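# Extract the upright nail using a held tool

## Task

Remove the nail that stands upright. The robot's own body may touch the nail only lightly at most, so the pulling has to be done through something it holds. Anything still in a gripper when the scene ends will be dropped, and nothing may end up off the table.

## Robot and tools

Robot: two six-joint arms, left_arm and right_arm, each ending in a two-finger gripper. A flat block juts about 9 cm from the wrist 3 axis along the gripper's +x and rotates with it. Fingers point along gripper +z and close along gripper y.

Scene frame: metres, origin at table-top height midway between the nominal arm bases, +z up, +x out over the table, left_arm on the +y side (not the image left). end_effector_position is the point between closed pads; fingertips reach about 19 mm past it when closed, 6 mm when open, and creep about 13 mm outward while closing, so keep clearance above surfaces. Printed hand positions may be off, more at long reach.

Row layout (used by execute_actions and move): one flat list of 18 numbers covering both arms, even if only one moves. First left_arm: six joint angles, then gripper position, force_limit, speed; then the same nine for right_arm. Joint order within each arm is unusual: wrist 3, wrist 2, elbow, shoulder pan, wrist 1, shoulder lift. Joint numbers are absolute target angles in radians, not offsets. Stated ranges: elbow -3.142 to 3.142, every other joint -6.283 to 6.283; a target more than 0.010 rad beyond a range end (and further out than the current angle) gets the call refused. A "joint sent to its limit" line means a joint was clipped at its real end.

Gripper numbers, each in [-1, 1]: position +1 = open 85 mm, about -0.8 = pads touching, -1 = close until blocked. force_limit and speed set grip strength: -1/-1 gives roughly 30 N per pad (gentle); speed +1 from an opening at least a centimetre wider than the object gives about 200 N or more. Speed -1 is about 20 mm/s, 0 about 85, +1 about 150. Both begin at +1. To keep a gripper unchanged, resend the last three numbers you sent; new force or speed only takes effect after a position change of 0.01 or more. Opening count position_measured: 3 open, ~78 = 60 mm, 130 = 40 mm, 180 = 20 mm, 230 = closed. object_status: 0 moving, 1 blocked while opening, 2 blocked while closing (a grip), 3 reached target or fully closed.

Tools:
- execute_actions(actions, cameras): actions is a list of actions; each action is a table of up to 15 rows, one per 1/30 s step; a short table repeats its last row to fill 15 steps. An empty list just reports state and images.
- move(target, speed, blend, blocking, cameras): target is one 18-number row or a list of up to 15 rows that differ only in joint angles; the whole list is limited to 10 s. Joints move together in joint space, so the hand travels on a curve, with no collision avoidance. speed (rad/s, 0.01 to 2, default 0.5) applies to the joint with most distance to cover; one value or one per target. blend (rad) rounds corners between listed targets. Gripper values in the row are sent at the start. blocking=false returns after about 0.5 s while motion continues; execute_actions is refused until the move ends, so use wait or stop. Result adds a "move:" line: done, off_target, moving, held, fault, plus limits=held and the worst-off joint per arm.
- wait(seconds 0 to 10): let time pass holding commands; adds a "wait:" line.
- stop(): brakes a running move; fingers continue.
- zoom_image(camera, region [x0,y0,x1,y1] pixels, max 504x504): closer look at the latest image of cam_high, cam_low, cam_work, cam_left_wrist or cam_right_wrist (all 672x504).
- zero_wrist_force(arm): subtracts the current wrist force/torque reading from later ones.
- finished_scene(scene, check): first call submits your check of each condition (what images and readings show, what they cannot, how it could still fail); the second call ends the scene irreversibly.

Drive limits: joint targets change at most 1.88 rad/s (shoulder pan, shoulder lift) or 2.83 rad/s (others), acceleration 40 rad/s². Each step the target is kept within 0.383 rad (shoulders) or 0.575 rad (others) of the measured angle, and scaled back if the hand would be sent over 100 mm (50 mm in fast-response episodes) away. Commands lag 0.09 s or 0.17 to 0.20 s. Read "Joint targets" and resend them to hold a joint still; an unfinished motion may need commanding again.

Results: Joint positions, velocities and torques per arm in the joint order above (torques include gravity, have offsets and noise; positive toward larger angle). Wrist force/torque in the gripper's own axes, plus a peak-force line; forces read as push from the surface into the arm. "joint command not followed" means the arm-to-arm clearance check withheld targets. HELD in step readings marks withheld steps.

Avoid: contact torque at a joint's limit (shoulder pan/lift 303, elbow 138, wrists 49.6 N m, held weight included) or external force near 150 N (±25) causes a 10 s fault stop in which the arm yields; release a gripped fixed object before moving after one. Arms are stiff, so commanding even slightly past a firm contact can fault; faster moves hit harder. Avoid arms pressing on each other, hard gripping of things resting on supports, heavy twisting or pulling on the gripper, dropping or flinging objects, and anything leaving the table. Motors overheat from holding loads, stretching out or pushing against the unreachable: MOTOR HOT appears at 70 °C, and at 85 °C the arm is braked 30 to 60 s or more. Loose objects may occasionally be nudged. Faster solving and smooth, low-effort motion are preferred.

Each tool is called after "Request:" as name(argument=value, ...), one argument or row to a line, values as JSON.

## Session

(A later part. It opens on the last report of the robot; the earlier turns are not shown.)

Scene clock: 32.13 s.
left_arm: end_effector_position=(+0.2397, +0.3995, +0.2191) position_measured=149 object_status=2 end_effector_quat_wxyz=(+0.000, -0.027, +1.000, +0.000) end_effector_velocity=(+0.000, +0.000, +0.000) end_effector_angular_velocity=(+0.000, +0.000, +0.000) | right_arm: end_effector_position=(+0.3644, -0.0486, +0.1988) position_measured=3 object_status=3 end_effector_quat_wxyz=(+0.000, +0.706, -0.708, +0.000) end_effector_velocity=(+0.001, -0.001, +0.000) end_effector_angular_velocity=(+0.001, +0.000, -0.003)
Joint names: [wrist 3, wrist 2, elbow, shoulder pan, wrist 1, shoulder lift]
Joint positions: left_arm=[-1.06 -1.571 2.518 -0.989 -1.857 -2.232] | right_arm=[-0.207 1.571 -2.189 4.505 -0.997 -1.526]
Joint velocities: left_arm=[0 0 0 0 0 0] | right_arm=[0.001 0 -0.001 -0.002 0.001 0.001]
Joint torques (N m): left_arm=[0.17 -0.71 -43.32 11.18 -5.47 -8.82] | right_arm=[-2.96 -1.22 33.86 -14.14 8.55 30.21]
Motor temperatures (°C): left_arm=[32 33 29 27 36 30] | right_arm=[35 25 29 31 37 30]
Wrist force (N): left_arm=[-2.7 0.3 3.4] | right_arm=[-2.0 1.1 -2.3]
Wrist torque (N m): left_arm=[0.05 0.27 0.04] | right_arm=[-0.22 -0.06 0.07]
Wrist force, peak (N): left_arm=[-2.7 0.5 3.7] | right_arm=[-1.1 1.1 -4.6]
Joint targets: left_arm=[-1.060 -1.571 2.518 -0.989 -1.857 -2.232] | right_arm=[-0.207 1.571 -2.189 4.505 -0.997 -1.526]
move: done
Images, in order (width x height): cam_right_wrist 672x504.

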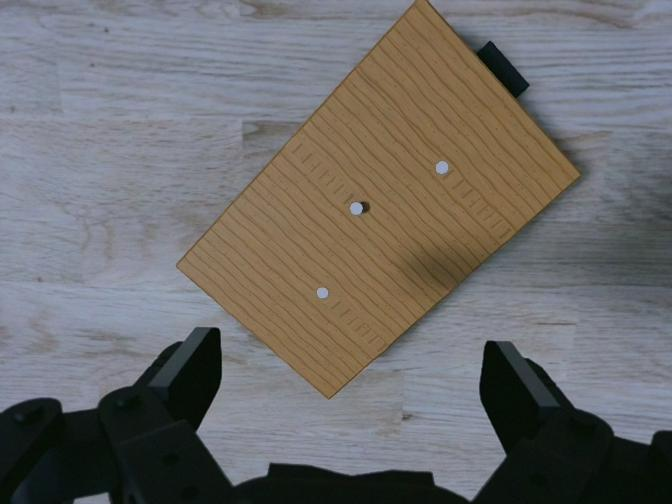

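Request:
move(
  target=[
    [-1.060,-1.571,2.2848,-0.989,-1.5777,-2.2779,-1,1,-0.5,-0.207,1.571,-2.1585,3.7,-1.0,-1.5,1,1,1],
    [0,-1.571,1.7363,-1.3566,-1.8324,-1.4747,-1,1,-0.5,-0.207,1.571,-2.1585,2.9,-1.0,-1.5,1,1,1],
  ],
  speed=0.6,
)

Request:
zoom_image(
  camera="cam_work",
  region=[100, 0, 500, 360],
)

Request:
zoom_image(
  camera="cam_high",
  region=[140, 50, 340, 250],
)

Scene clock: 39.37 s.
left_arm: end_effector_position=(+0.2500, -0.1294, +0.3589) position_measured=149 object_status=2 end_effector_quat_wxyz=(+0.000, +0.634, +0.773, +0.000) end_effector_velocity=(-0.001, -0.001, -0.002) end_effector_angular_velocity=(+0.002, +0.000, -0.003) | right_arm: end_effector_position=(+0.6046, -0.8836, +0.2324) position_measured=3 object_status=3 end_effector_quat_wxyz=(+0.026, +0.018, +0.999, -0.006) end_effector_velocity=(+0.000, -0.001, +0.000) end_effector_angular_velocity=(+0.000, +0.000, -0.001)
Joint names: [wrist 3, wrist 2, elbow, shoulder pan, wrist 1, shoulder lift]
Joint positions: left_arm=[0 -1.571 1.736 -1.357 -1.832 -1.475] | right_arm=[-0.207 1.571 -2.158 2.9 -1 -1.5]
Joint velocities: left_arm=[0.002 0 0.001 -0.001 0 0.002] | right_arm=[0 0 0 -0.001 0 0]
Joint torques (N m): left_arm=[2.55 -0.93 -58.75 -11.57 -8.18 -41.85] | right_arm=[-2.54 0.9 42.9 -18.57 2.85 49.94]
Motor temperatures (°C): left_arm=[32 33 29 27 36 30] | right_arm=[35 25 29 31 37 30]
Wrist force (N): left_arm=[-1.8 -0.2 3.9] | right_arm=[-2.1 0.7 -2.9]
Wrist torque (N m): left_arm=[-0.08 0.32 0.11] | right_arm=[-0.24 -0.08 0.07]
Wrist force, peak (N): left_arm=[-5.7 -2.4 5.5] | right_arm=[-3.5 4.2 -2.4]
Joint targets: left_arm=[0.000 -1.571 1.736 -1.357 -1.832 -1.475] | right_arm=[-0.207 1.571 -2.159 2.900 -1.000 -1.500]
move: done

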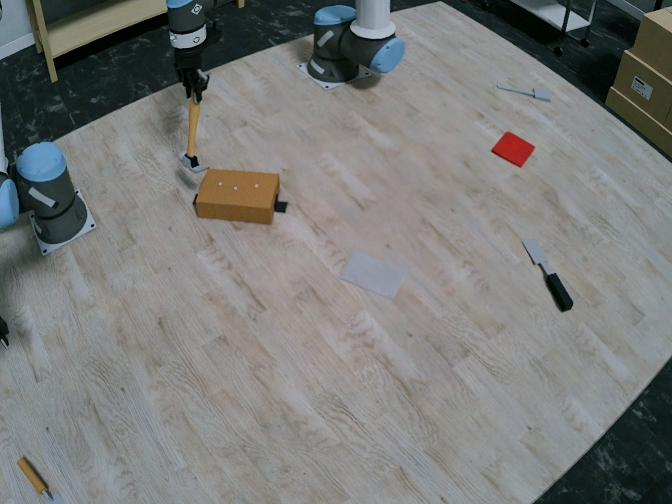

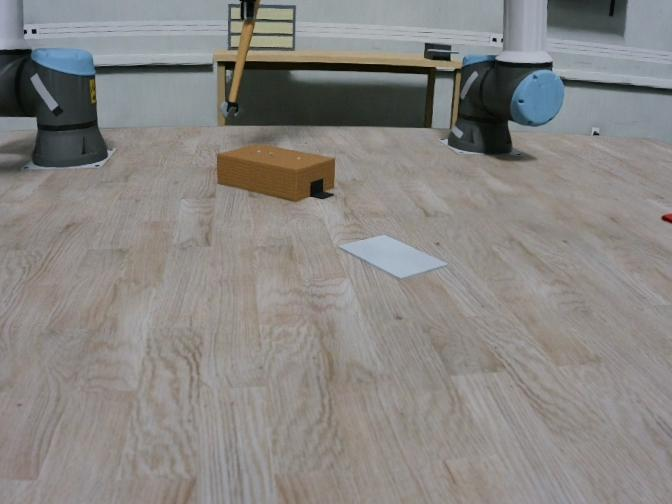

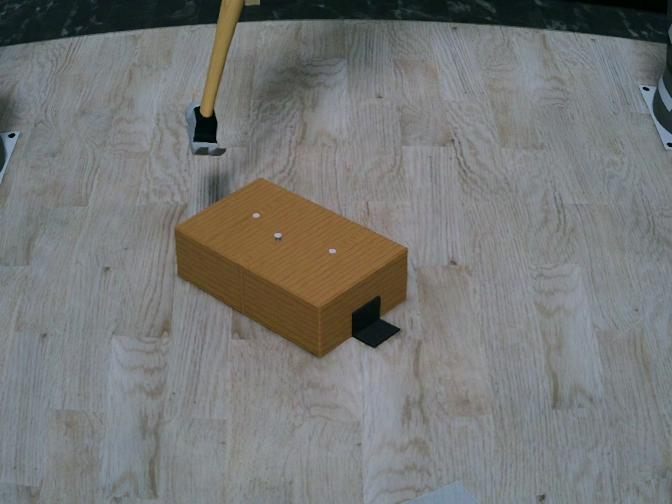

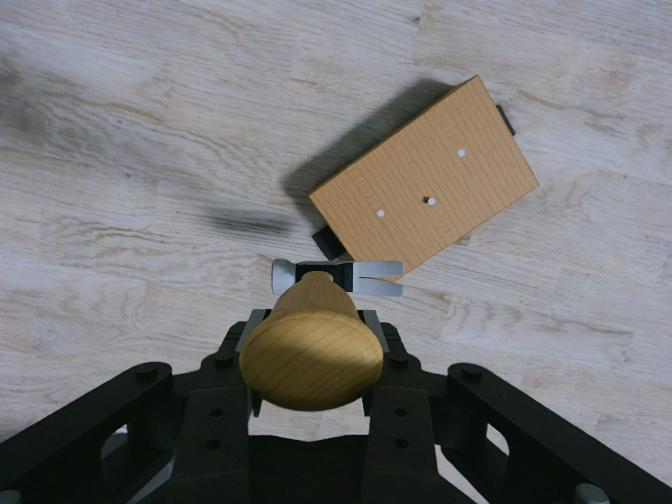

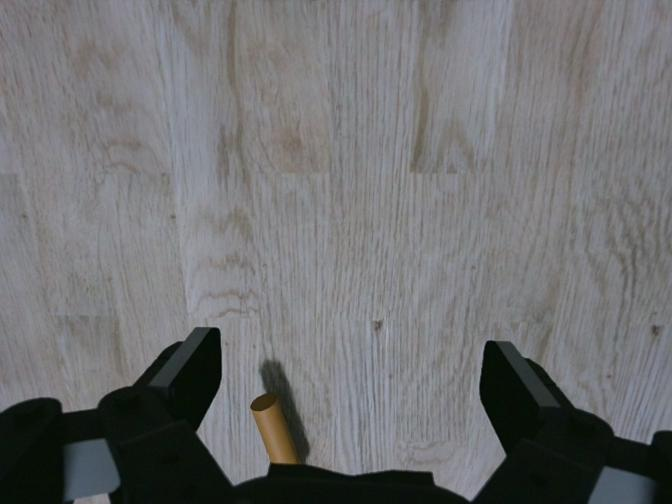

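Scaled by 1.260 from the camera's 672x504 image, which has a finer 960x720 frame.

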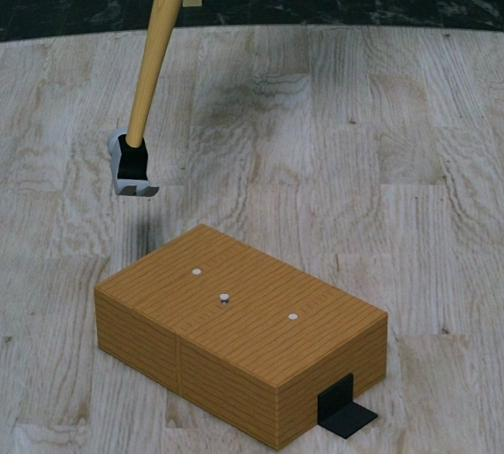

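Scaled by 2.520 from the camera's 672x504 image, which has a finer 960x720 frame.

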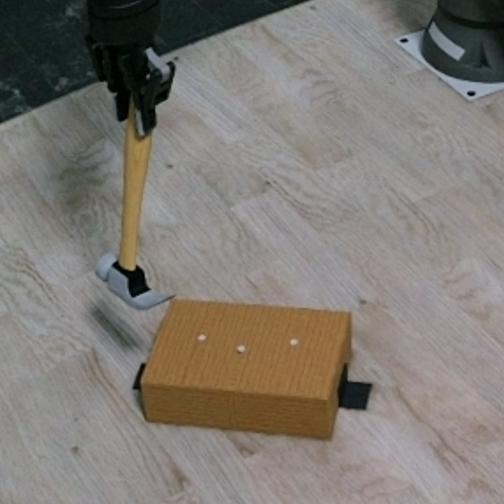

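Request:
move(
  target=[0,-2.271,1.750,-0.9727,-1.9492,-1.2518,-1,1,-0.5,-0.207,1.571,-2.1585,2.9,-1.0,-1.7,1,1,1],
  cameras=["cam_high","cam_work","cam_left_wrist"],
)

Request:
zoom_image(
  camera="cam_work",
  region=[150, 120, 430, 330],
)

Request:
zoom_image(
  camera="cam_high",
  region=[170, 110, 310, 240],
)

Scene clock: 43.23 s.
left_arm: end_effector_position=(+0.3609, -0.1100, +0.2595) position_measured=231 object_status=0 end_effector_quat_wxyz=(-0.212, +0.427, +0.835, -0.275) end_effector_velocity=(+0.000, +0.000, +0.000) end_effector_angular_velocity=(+0.000, -0.001, +0.000) | right_arm: end_effector_position=(+0.6031, -0.8833, +0.1144) position_measured=3 object_status=3 end_effector_quat_wxyz=(-0.071, +0.018, +0.997, +0.016) end_effector_velocity=(+0.000, +0.000, +0.000) end_effector_angular_velocity=(+0.000, +0.000, -0.001)
Joint names: [wrist 3, wrist 2, elbow, shoulder pan, wrist 1, shoulder lift]
Joint positions: left_arm=[0 -2.271 1.75 -0.973 -1.949 -1.252] | right_arm=[-0.207 1.571 -2.159 2.9 -1 -1.7]
Joint velocities: left_arm=[0 0.001 0 0 0 0] | right_arm=[0 0 0 -0.001 0.001 -0.001]
Joint torques (N m): left_arm=[1.01 -4.2 -37.27 16.44 -6.66 -48.97] | right_arm=[-2.06 4.02 32.41 -15.57 5.14 39.78]
Motor temperatures (°C): left_arm=[32 33 29 27 36 30] | right_arm=[35 25 29 31 37 30]
Wrist force (N): left_arm=[-1.0 0.0 -1.1] | right_arm=[-1.2 1.0 -2.9]
Wrist torque (N m): left_arm=[-0.08 -0.04 -0.14] | right_arm=[-0.18 -0.08 0.13]
Wrist force, peak (N): left_arm=[19.8 -21.2 -110.8] | right_arm=[-2.0 0.9 -4.0]
Joint targets: left_arm=[0.000 -2.271 1.750 -0.973 -1.949 -1.252] | right_arm=[-0.207 1.571 -2.159 2.900 -1.000 -1.700]
move: done
Images, in order (width x height): cam_high 672x504, cam_work 672x504, cam_left_wrist 672x504.

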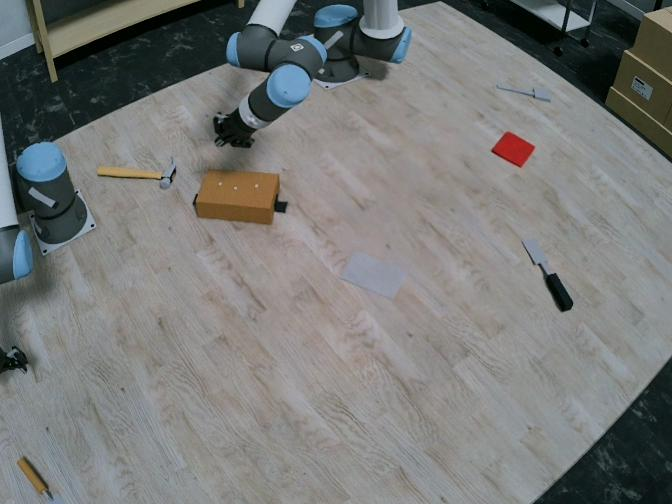

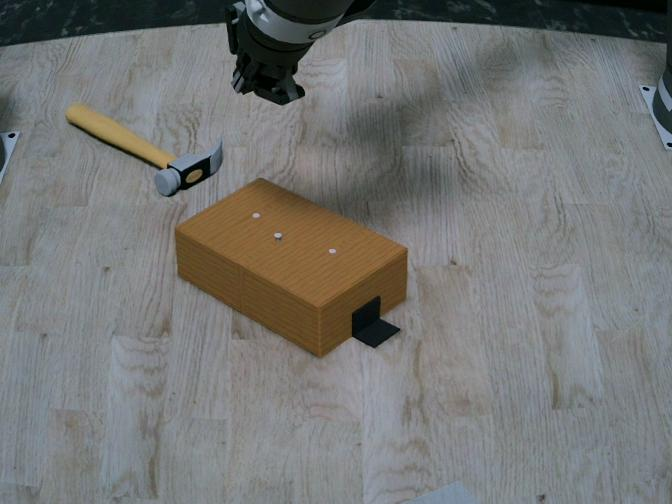

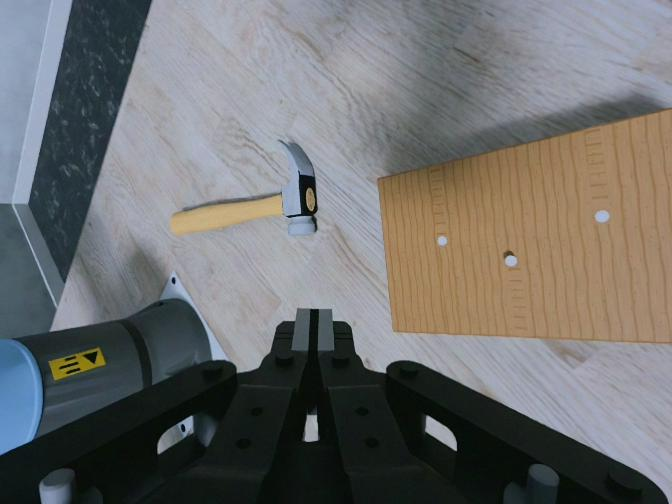

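Scaled by 1.800 from the camera's 672x504 image, which has a finer 960x720 frame.

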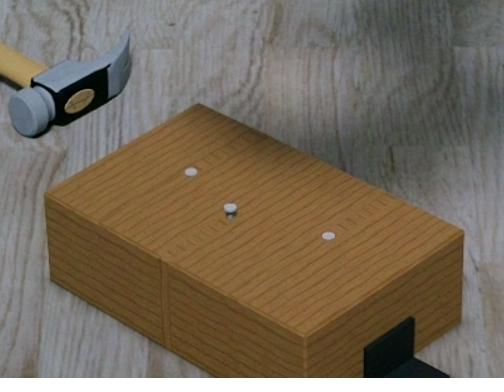

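Scaled by 3.600 from the camera's 672x504 image, which has a finer 960x720 frame.

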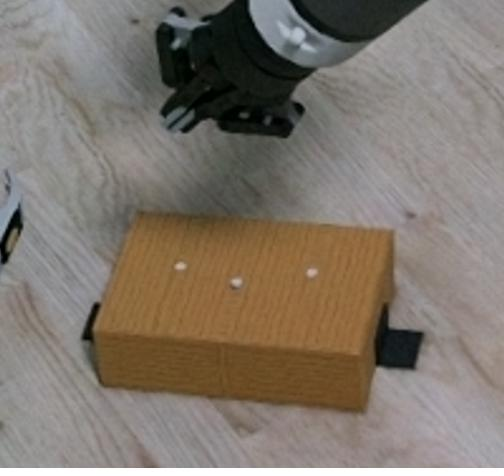

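Request:
move(
  target=[-2.344,-1.571,1.6132,-1.5404,-1.8298,-1.3542,1,1,-0.5,-0.207,1.571,-2.1585,2.9,-1.0,-1.7,1,1,1],
  cameras=["cam_left_wrist"],
  speed=0.8,
)

Scene clock: 47.87 s.
left_arm: end_effector_position=(+0.1209, -0.2486, +0.3488) position_measured=3 object_status=3 end_effector_quat_wxyz=(+0.000, -0.383, +0.924, +0.000) end_effector_velocity=(+0.001, +0.000, +0.000) end_effector_angular_velocity=(+0.000, -0.001, +0.003) | right_arm: end_effector_position=(+0.6031, -0.8833, +0.1144) position_measured=3 object_status=3 end_effector_quat_wxyz=(-0.071, +0.018, +0.997, +0.016) end_effector_velocity=(+0.000, +0.000, +0.000) end_effector_angular_velocity=(+0.000, -0.001, +0.000)
Joint names: [wrist 3, wrist 2, elbow, shoulder pan, wrist 1, shoulder lift]
Joint positions: left_arm=[-2.344 -1.571 1.613 -1.54 -1.83 -1.354] | right_arm=[-0.207 1.571 -2.159 2.9 -1 -1.7]
Joint velocities: left_arm=[-0.002 0.001 0 0 0 0] | right_arm=[0 0 0 -0.001 0.001 0]
Joint torques (N m): left_arm=[-1.61 1.5 -55.65 -12.89 -1.44 -78.07] | right_arm=[-2.07 3.28 41.01 -10.19 7.63 40.9]
Motor temperatures (°C): left_arm=[32 33 29 27 36 30] | right_arm=[35 25 29 31 37 30]
Wrist force (N): left_arm=[-1.9 0.2 -0.9] | right_arm=[-1.3 0.7 -3.0]
Wrist torque (N m): left_arm=[-0.01 0.14 0.08] | right_arm=[-0.23 -0.06 0.14]
Wrist force, peak (N): left_arm=[-2.0 0.3 -1.3] | right_arm=[-1.2 0.8 -3.4]
Joint targets: left_arm=[-2.344 -1.571 1.613 -1.540 -1.830 -1.354] | right_arm=[-0.207 1.571 -2.159 2.900 -1.000 -1.700]
move: done
Images, in order (width x height): cam_left_wrist 672x504.

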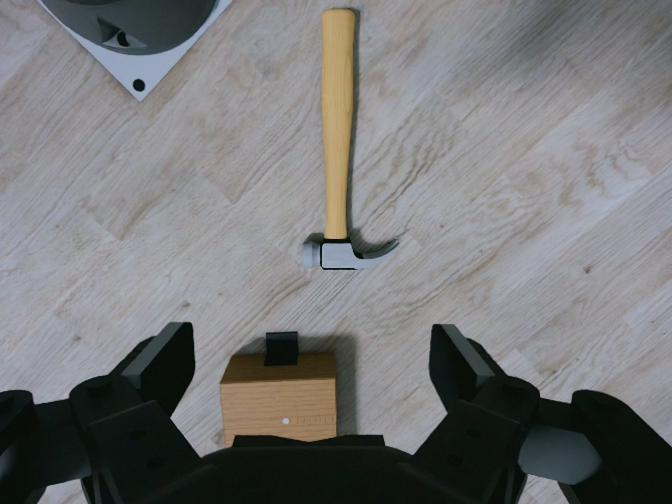

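Request:
move(
  target=[-2.455,-1.571,1.6634,-1.6671,-2.1458,-1.0884,1,1,-0.5,-0.207,1.571,-2.1585,2.9,-1.0,-1.7,1,1,1],
  cameras=["cam_left_wrist"],
)

Scene clock: 49.73 s.
left_arm: end_effector_position=(+0.0091, -0.3447, +0.1289) position_measured=3 object_status=3 end_effector_quat_wxyz=(+0.000, -0.376, +0.927, +0.000) end_effector_velocity=(+0.000, +0.000, -0.003) end_effector_angular_velocity=(+0.003, -0.001, +0.000) | right_arm: end_effector_position=(+0.6031, -0.8833, +0.1144) position_measured=3 object_status=3 end_effector_quat_wxyz=(-0.071, +0.018, +0.997, +0.016) end_effector_velocity=(+0.000, +0.000, +0.000) end_effector_angular_velocity=(+0.000, -0.002, +0.000)
Joint names: [wrist 3, wrist 2, elbow, shoulder pan, wrist 1, shoulder lift]
Joint positions: left_arm=[-2.455 -1.571 1.663 -1.667 -2.146 -1.089] | right_arm=[-0.207 1.571 -2.158 2.9 -1 -1.7]
Joint velocities: left_arm=[-0.001 0.001 0.001 -0.001 -0.001 0.003] | right_arm=[0 0 0 0 0.001 0.001]
Joint torques (N m): left_arm=[-2.12 -0.34 -34.12 -12.02 -7.76 -66.93] | right_arm=[-1.84 3.11 40.7 -11.97 7.57 40.71]
Motor temperatures (°C): left_arm=[32 33 29 27 36 30] | right_arm=[35 25 29 31 37 30]
Wrist force (N): left_arm=[-1.8 -0.3 -1.3] | right_arm=[-1.2 1.0 -2.7]
Wrist torque (N m): left_arm=[-0.06 0.10 0.13] | right_arm=[-0.19 -0.08 0.14]
Wrist force, peak (N): left_arm=[-4.6 0.5 -4.4] | right_arm=[-1.2 0.8 -3.3]
Joint targets: left_arm=[-2.455 -1.571 1.663 -1.667 -2.146 -1.088] | right_arm=[-0.207 1.571 -2.159 2.900 -1.000 -1.700]
move: done
Images, in order (width x height): cam_left_wrist 672x504.

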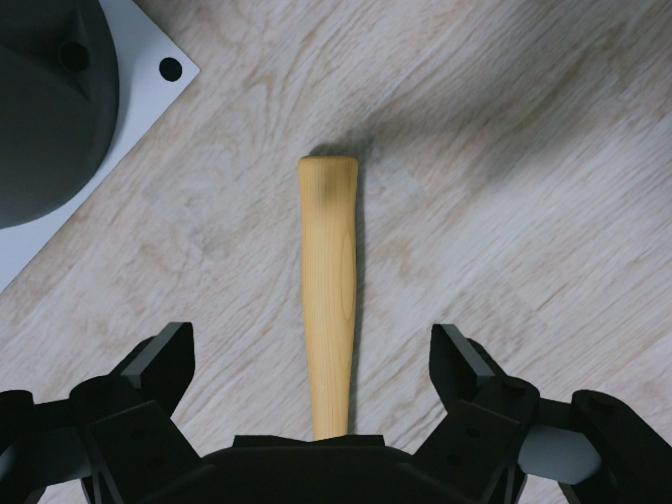

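Request:
move(
  target=[-2.459,-1.571,1.7266,-1.6711,-2.3078,-0.9896,1,1,-0.5,-0.207,1.571,-2.1585,2.9,-1.0,-1.7,1,1,1],
  cameras=[],
)

Request:
move(
  target=[-2.459,-1.571,1.7266,-1.6711,-2.3078,-0.9896,-1,1,-0.4,-0.207,1.571,-2.1585,2.9,-1.0,-1.7,1,1,1],
  cameras=["cam_left_wrist"],
)

Scene clock: 51.03 s.
left_arm: end_effector_position=(+0.0060, -0.3408, +0.0249) position_measured=3 object_status=3 end_effector_quat_wxyz=(+0.000, -0.376, +0.927, +0.000) end_effector_velocity=(+0.000, +0.001, -0.001) end_effector_angular_velocity=(+0.001, +0.000, +0.000) | right_arm: end_effector_position=(+0.6031, -0.8833, +0.1144) position_measured=3 object_status=3 end_effector_quat_wxyz=(-0.071, +0.018, +0.997, +0.016) end_effector_velocity=(+0.000, -0.001, +0.000) end_effector_angular_velocity=(+0.000, -0.001, -0.002)
Joint names: [wrist 3, wrist 2, elbow, shoulder pan, wrist 1, shoulder lift]
Joint positions: left_arm=[-2.459 -1.571 1.727 -1.671 -2.308 -0.99] | right_arm=[-0.207 1.571 -2.158 2.9 -1 -1.7]
Joint velocities: left_arm=[0 0 0.002 0 -0.002 0.001] | right_arm=[0 0 0 -0.002 0 0]
Joint torques (N m): left_arm=[-1.88 -0.75 -30.15 -12.48 -7.83 -66.8] | right_arm=[-1.96 2.84 40.87 -9.88 7.15 41.52]
Motor temperatures (°C): left_arm=[32 33 29 27 36 30] | right_arm=[35 25 29 31 37 30]
Wrist force (N): left_arm=[-1.0 0.0 -0.6] | right_arm=[-1.5 0.8 -2.8]
Wrist torque (N m): left_arm=[-0.04 0.01 0.09] | right_arm=[-0.21 -0.02 0.14]
Wrist force, peak (N): left_arm=[-1.9 -0.4 -4.3] | right_arm=[-1.3 0.8 -3.3]
Joint targets: left_arm=[-2.459 -1.571 1.727 -1.671 -2.308 -0.990] | right_arm=[-0.207 1.571 -2.159 2.900 -1.000 -1.700]
move: done
No camera images: "cameras" was empty.

Scene clock: 52.30 s.
left_arm: end_effector_position=(+0.0060, -0.3407, +0.0247) position_measured=148 object_status=0 end_effector_quat_wxyz=(+0.000, -0.376, +0.927, +0.000) end_effector_velocity=(+0.000, +0.000, +0.000) end_effector_angular_velocity=(+0.000, +0.000, +0.000) | right_arm: end_effector_position=(+0.6031, -0.8833, +0.1144) position_measured=3 object_status=3 end_effector_quat_wxyz=(-0.071, +0.018, +0.997, +0.016) end_effector_velocity=(-0.001, +0.000, +0.000) end_effector_angular_velocity=(+0.000, +0.001, +0.000)
Joint names: [wrist 3, wrist 2, elbow, shoulder pan, wrist 1, shoulder lift]
Joint positions: left_arm=[-2.459 -1.571 1.727 -1.671 -2.308 -0.99] | right_arm=[-0.207 1.571 -2.158 2.9 -1 -1.7]
Joint velocities: left_arm=[0 0 0 0 0 -0.001] | right_arm=[0 0 0 0 -0.001 0]
Joint torques (N m): left_arm=[-0.52 -0.97 -32.83 -11.34 -5.71 -63.34] | right_arm=[-1.81 2.64 41.12 -8.64 7.11 42.81]
Motor temperatures (°C): left_arm=[32 33 29 27 36 30] | right_arm=[35 25 29 31 37 30]
Wrist force (N): left_arm=[-12.4 2.4 -29.3] | right_arm=[-1.4 0.7 -2.7]
Wrist torque (N m): left_arm=[-0.06 -0.09 -0.76] | right_arm=[-0.22 -0.04 0.14]
Wrist force, peak (N): left_arm=[-12.6 1.9 -29.6] | right_arm=[-1.5 1.0 -3.0]
Joint targets: left_arm=[-2.459 -1.571 1.727 -1.671 -2.308 -0.990] | right_arm=[-0.207 1.571 -2.159 2.900 -1.000 -1.700]
move: done
Images, in order (width x height): cam_left_wrist 672x504.

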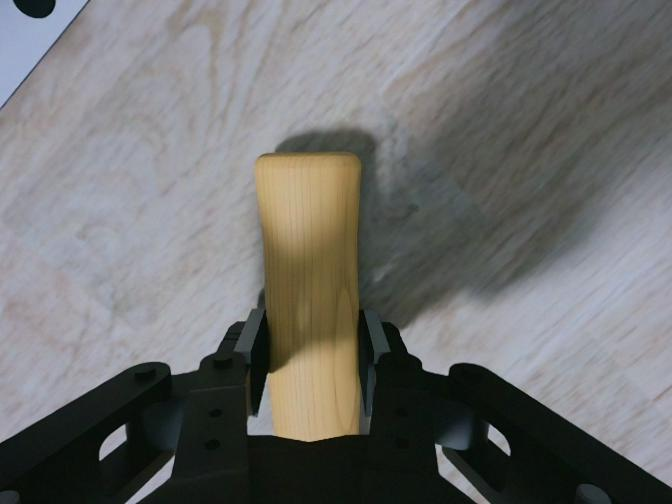

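Request:
move(
  target=[
    [-2.459,-1.571,1.4444,-1.6711,-1.777,-1.2382,-1,1,-0.4,-0.207,1.571,-2.1585,2.9,-1.0,-1.7,1,1,1],
    [0,-2.271,1.6466,-0.9727,-1.7801,-1.3175,-1,1,-0.4,-0.207,1.571,-2.1585,2.9,-1.0,-1.7,1,1,1],
  ],
  speed=0.6,
)

Request:
zoom_image(
  camera="cam_work",
  region=[130, 20, 480, 330],
)

Request:
zoom_image(
  camera="cam_high",
  region=[170, 80, 330, 240],
)

Scene clock: 61.63 s.
left_arm: end_effector_position=(+0.3610, -0.1101, +0.3592) position_measured=148 object_status=2 end_effector_quat_wxyz=(-0.212, +0.427, +0.835, -0.275) end_effector_velocity=(+0.000, +0.000, +0.000) end_effector_angular_velocity=(-0.001, +0.000, +0.000) | right_arm: end_effector_position=(+0.6031, -0.8833, +0.1144) position_measured=3 object_status=3 end_effector_quat_wxyz=(-0.071, +0.018, +0.997, +0.016) end_effector_velocity=(+0.000, +0.000, +0.000) end_effector_angular_velocity=(+0.000, -0.001, -0.001)
Joint names: [wrist 3, wrist 2, elbow, shoulder pan, wrist 1, shoulder lift]
Joint positions: left_arm=[0 -2.271 1.647 -0.973 -1.78 -1.317] | right_arm=[-0.207 1.571 -2.158 2.9 -1 -1.7]
Joint velocities: left_arm=[0.002 -0.001 0 0.001 0 0] | right_arm=[0 0 0 -0.001 0 0.001]
Joint torques (N m): left_arm=[2.01 -5.61 -43.24 13.86 -7.96 -85.01] | right_arm=[-1.18 1.51 38.47 -3.69 5.81 43.71]
Motor temperatures (°C): left_arm=[32 33 29 27 36 30] | right_arm=[35 25 29 31 37 30]
Wrist force (N): left_arm=[-1.9 3.2 2.6] | right_arm=[-1.0 0.8 -2.9]
Wrist torque (N m): left_arm=[-0.66 0.10 -0.34] | right_arm=[-0.22 -0.11 0.13]
Wrist force, peak (N): left_arm=[-12.4 2.2 -29.7] | right_arm=[-1.6 1.0 -3.2]
Joint targets: left_arm=[0.000 -2.271 1.647 -0.973 -1.780 -1.317] | right_arm=[-0.207 1.571 -2.159 2.900 -1.000 -1.700]
move: done

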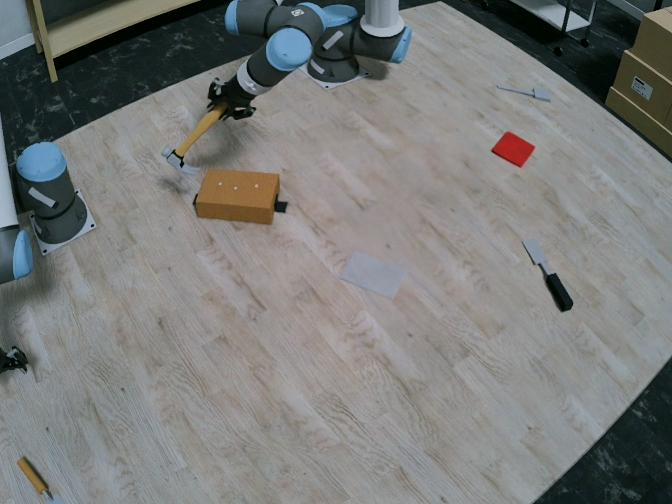

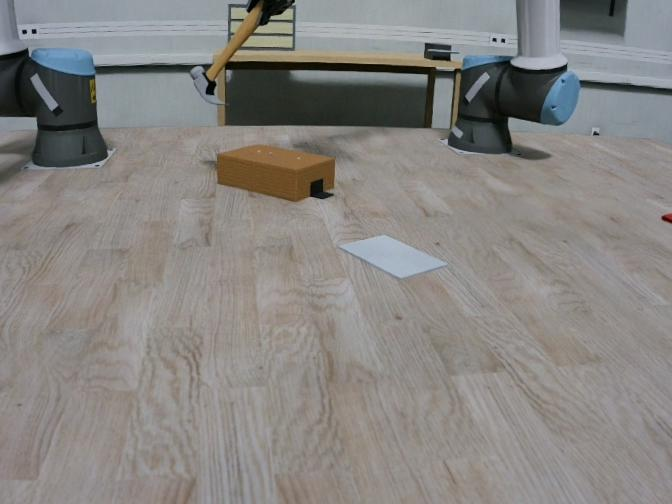

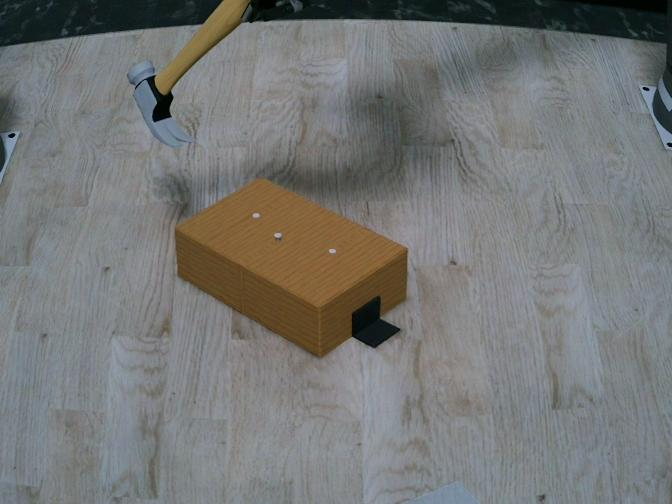

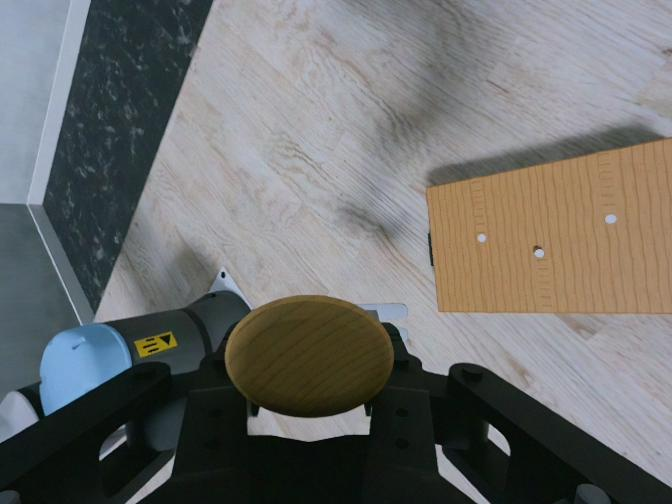

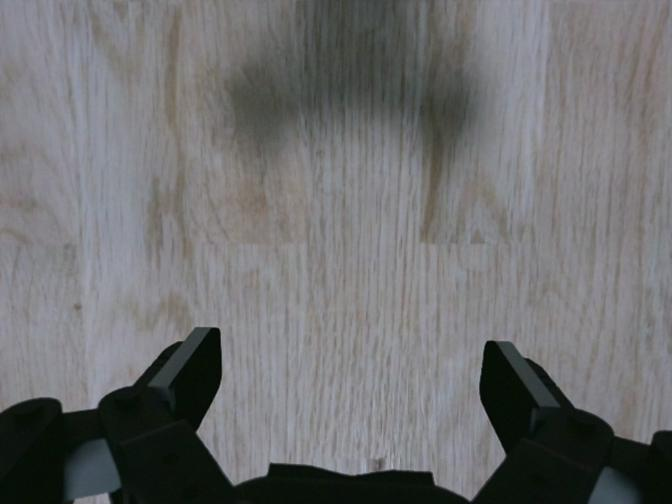

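Scaled by 1.440 from the camera's 672x504 image, which has a finer 960x720 frame.

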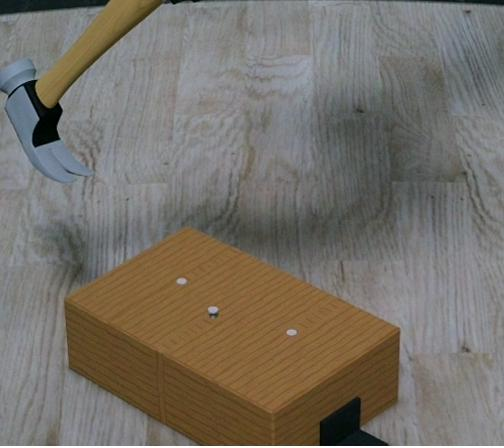

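Scaled by 3.150 from the camera's 672x504 image, which has a finer 960x720 frame.

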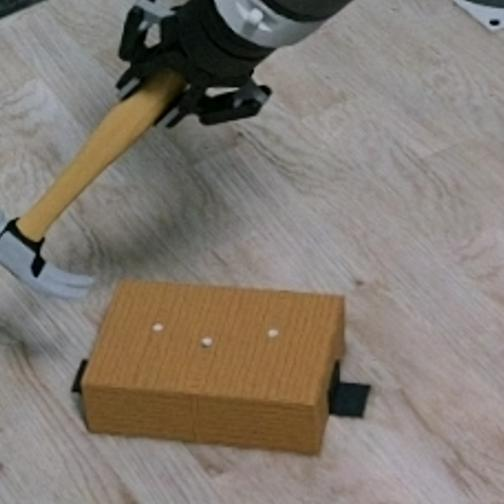

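Request:
zoom_image(
  camera="cam_left_wrist",
  region=[340, 200, 580, 380],
)

Scaled by 2.100 from the camera's 672x504 image, which has a finer 960x720 frame.

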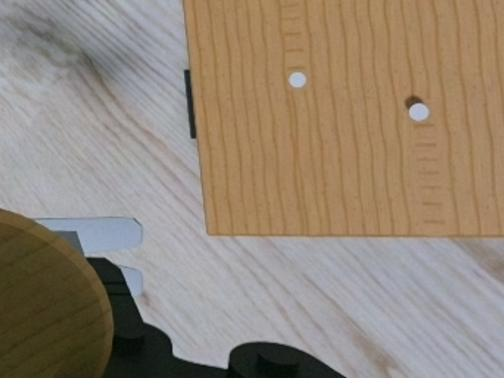

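Request:
move(
  target=[0,-2.271,1.865,-0.979,-2.0044,-1.3116,-1,1,-0.4,-0.207,1.571,-2.1585,2.9,-1.0,-1.7,1,1,1],
  cameras=["cam_high","cam_work","cam_left_wrist"],
)

Request:
zoom_image(
  camera="cam_work",
  region=[160, 90, 400, 300],
)

Request:
zoom_image(
  camera="cam_high",
  region=[180, 110, 300, 230],
)

Request:
zoom_image(
  camera="cam_left_wrist",
  region=[340, 200, 580, 380],
)

Scene clock: 64.43 s.
left_arm: end_effector_position=(+0.3291, -0.0699, +0.2428) position_measured=148 object_status=2 end_effector_quat_wxyz=(-0.213, +0.430, +0.833, -0.274) end_effector_velocity=(+0.000, +0.000, -0.002) end_effector_angular_velocity=(+0.002, -0.001, +0.000) | right_arm: end_effector_position=(+0.6031, -0.8833, +0.1144) position_measured=3 object_status=3 end_effector_quat_wxyz=(-0.071, +0.018, +0.997, +0.016) end_effector_velocity=(+0.000, -0.001, +0.001) end_effector_angular_velocity=(+0.000, -0.002, -0.001)
Joint names: [wrist 3, wrist 2, elbow, shoulder pan, wrist 1, shoulder lift]
Joint positions: left_arm=[0 -2.271 1.865 -0.979 -2.004 -1.312] | right_arm=[-0.207 1.571 -2.158 2.9 -1 -1.7]
Joint velocities: left_arm=[0 0.002 0.001 0 -0.001 0.001] | right_arm=[0 0 0 -0.002 0.001 0.001]
Joint torques (N m): left_arm=[-0.23 13.68 0.29 -19.15 -3.53 2.99] | right_arm=[-1.08 1.24 38.29 -3.4 5.66 44.02]
Motor temperatures (°C): left_arm=[32 33 29 27 36 30] | right_arm=[35 25 29 31 37 30]
Wrist force (N): left_arm=[22.4 -37.3 -63.0] | right_arm=[-1.2 0.4 -2.4]
Wrist torque (N m): left_arm=[2.71 0.21 0.82] | right_arm=[-0.28 -0.07 0.13]
Wrist force, peak (N): left_arm=[23.3 -38.0 -66.9] | right_arm=[-1.7 0.8 -3.2]
Joint targets: left_arm=[0.000 -2.271 1.865 -0.979 -2.004 -1.312] | right_arm=[-0.207 1.571 -2.159 2.900 -1.000 -1.700]
move: done
Images, in order (width x height): cam_high 672x504, cam_work 672x504, cam_left_wrist 672x504.

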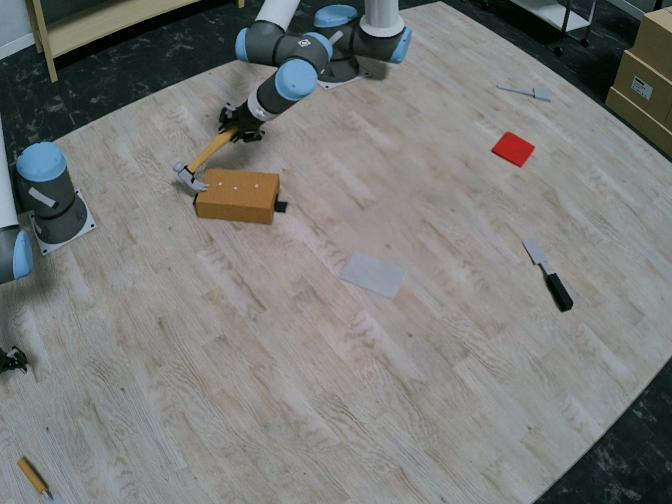

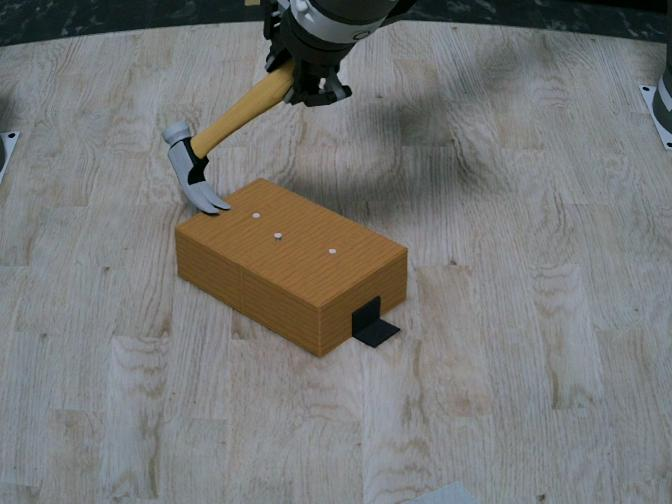

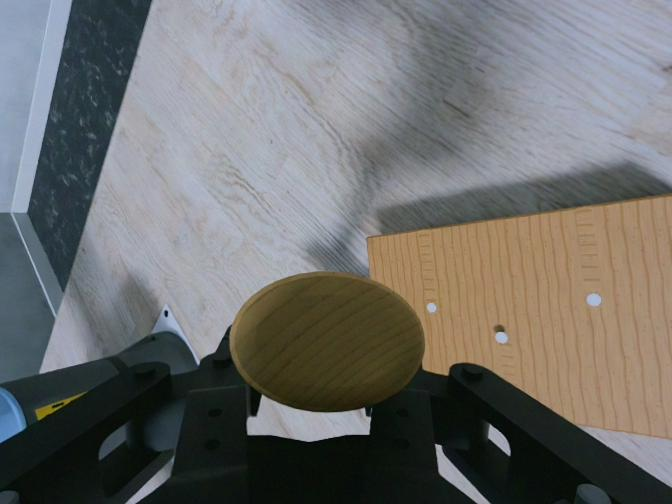

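Scaled by 2.100 from the camera's 672x504 image, which has a finer 960x720 frame.

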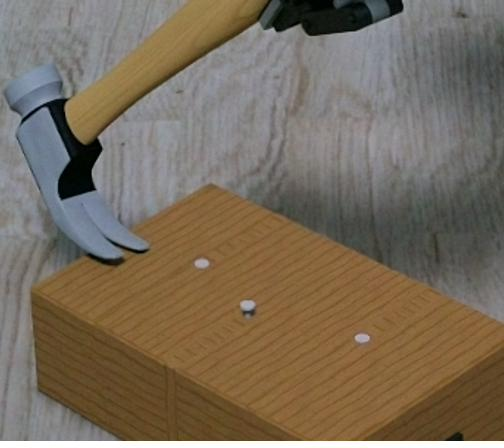

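Scaled by 4.200 from the camera's 672x504 image, which has a finer 960x720 frame.

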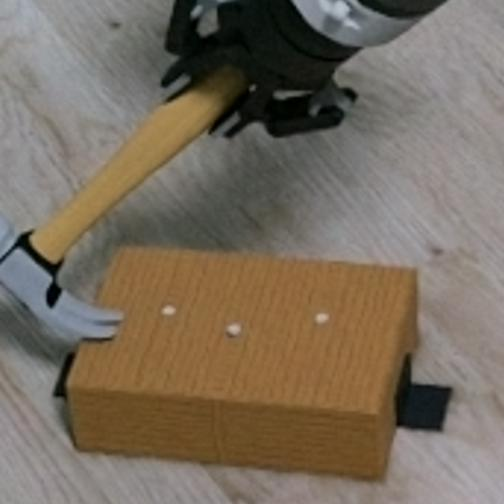

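Scaled by 2.100 from the camera's 672x504 image, which has a finer 960x720 frame.

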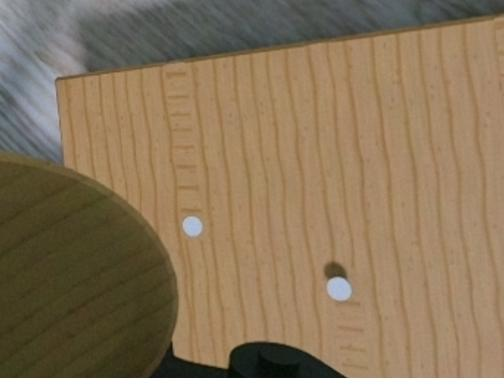

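Request:
move(
  target=[
    [0,-2.271,1.8516,-0.979,-1.9783,-1.3243,-1,1,-0.4,-0.207,1.571,-2.1585,2.9,-1.0,-1.7,1,1,1],
    [0,-2.271,1.8846,-0.923,-1.9856,-1.35,-1,1,-0.4,-0.207,1.571,-2.1585,2.9,-1.0,-1.7,1,1,1],
  ],
  cameras=["cam_high","cam_work","cam_left_wrist"],
  speed=0.15,
)

Request:
zoom_image(
  camera="cam_work",
  region=[180, 110, 400, 300],
)

Request:
zoom_image(
  camera="cam_high",
  region=[180, 120, 290, 230],
)

Scene clock: 66.20 s.
left_arm: end_effector_position=(+0.3531, -0.0330, +0.2574) position_measured=148 object_status=2 end_effector_quat_wxyz=(-0.205, +0.407, +0.845, -0.280) end_effector_velocity=(+0.001, +0.001, -0.001) end_effector_angular_velocity=(+0.001, +0.000, +0.001) | right_arm: end_effector_position=(+0.6031, -0.8833, +0.1144) position_measured=3 object_status=3 end_effector_quat_wxyz=(-0.071, +0.018, +0.997, +0.016) end_effector_velocity=(+0.000, +0.001, +0.000) end_effector_angular_velocity=(+0.000, +0.001, +0.002)
Joint names: [wrist 3, wrist 2, elbow, shoulder pan, wrist 1, shoulder lift]
Joint positions: left_arm=[0 -2.271 1.885 -0.923 -1.986 -1.35] | right_arm=[-0.207 1.571 -2.158 2.9 -1 -1.7]
Joint velocities: left_arm=[0 0 0.001 0.001 0 0] | right_arm=[0 0 0 0.001 -0.001 0]
Joint torques (N m): left_arm=[-0.75 -5.86 -38.21 17.38 -8.23 -78.49] | right_arm=[-1.01 0.75 38.4 -1.27 5.29 45.13]
Motor temperatures (°C): left_arm=[32 33 29 27 36 30] | right_arm=[35 25 29 31 37 30]
Wrist force (N): left_arm=[-1.5 3.4 2.6] | right_arm=[-1.1 0.9 -2.5]
Wrist torque (N m): left_arm=[-0.62 0.02 -0.34] | right_arm=[-0.20 -0.09 0.14]
Wrist force, peak (N): left_arm=[25.1 -40.0 -70.5] | right_arm=[-1.5 1.0 -3.3]
Joint targets: left_arm=[0.000 -2.271 1.885 -0.923 -1.986 -1.350] | right_arm=[-0.207 1.571 -2.159 2.900 -1.000 -1.700]
move: done
Images, in order (width x height): cam_high 672x504, cam_work 672x504, cam_left_wrist 672x504.

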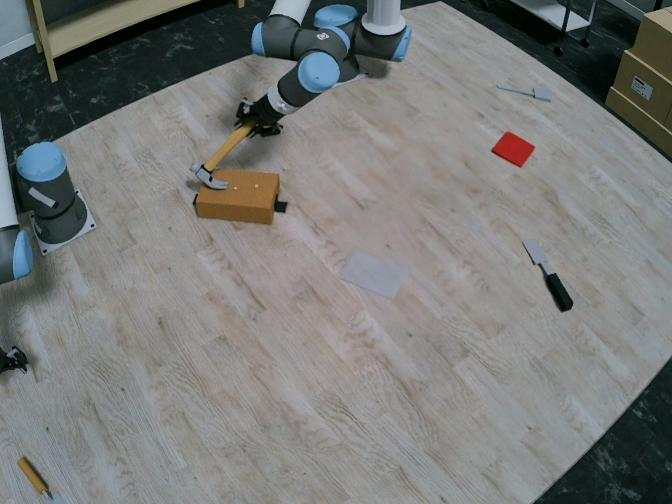

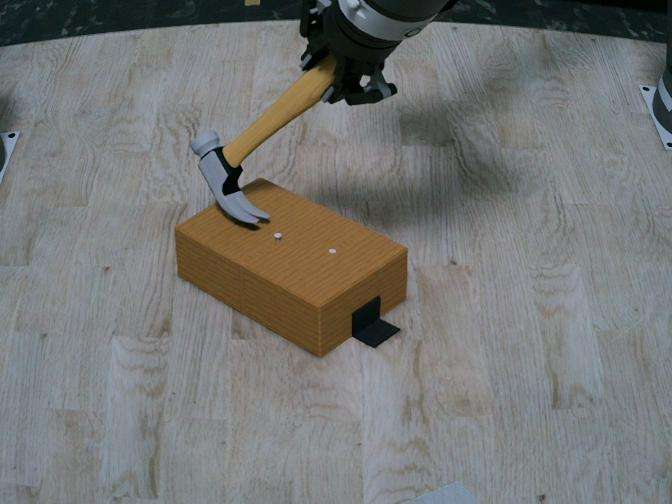

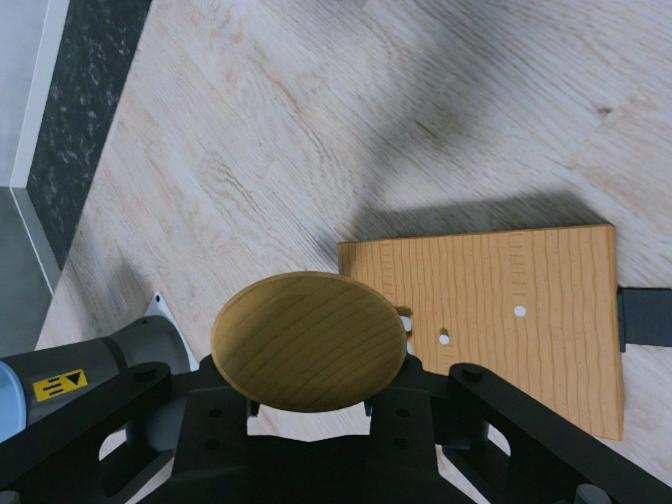

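Scaled by 2.291 from the camera's 672x504 image, which has a finer 960x720 frame.

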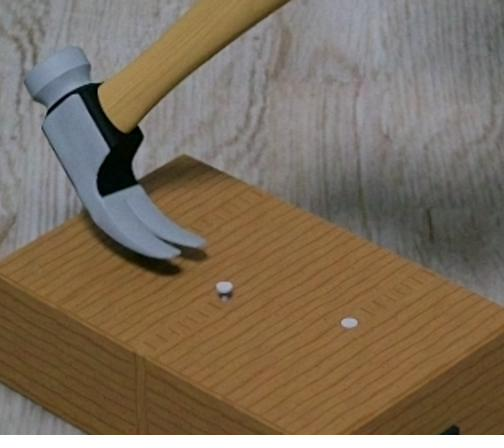

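Scaled by 4.582 from the camera's 672x504 image, which has a finer 960x720 frame.

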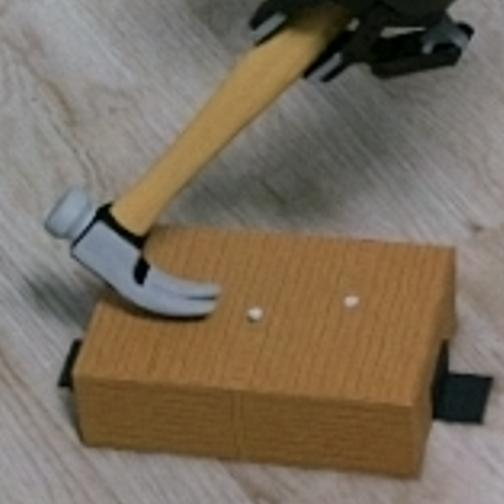

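Request:
zoom_image(
  camera="cam_left_wrist",
  region=[370, 280, 490, 380],
)

Request:
zoom_image(
  camera="cam_work",
  region=[230, 190, 310, 260],
)

Request:
zoom_image(
  camera="cam_high",
  region=[200, 165, 260, 205],
)

Scaled by 4.200 from the camera's 672x504 image, which has a finer 960x720 frame.

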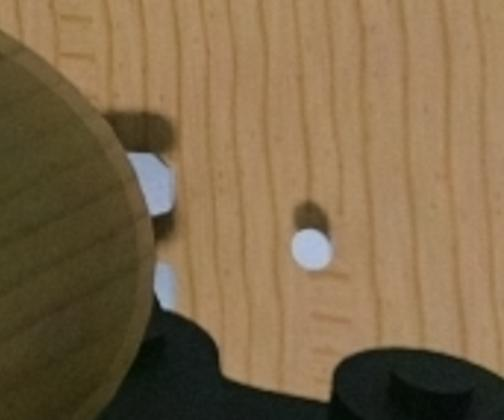

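Scaled by 6.300 from the camera's 672x504 image, which has a finer 960x720 frame.

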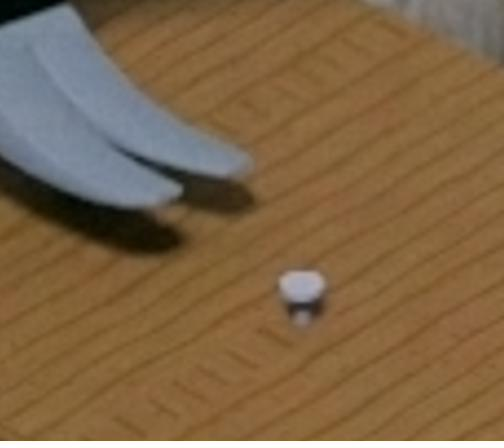

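Scaled by 8.400 from the camera's 672x504 image, which has a finer 960x720 frame.

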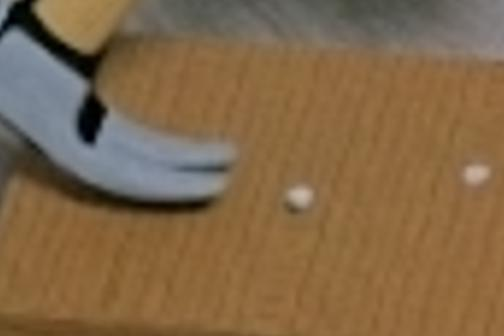

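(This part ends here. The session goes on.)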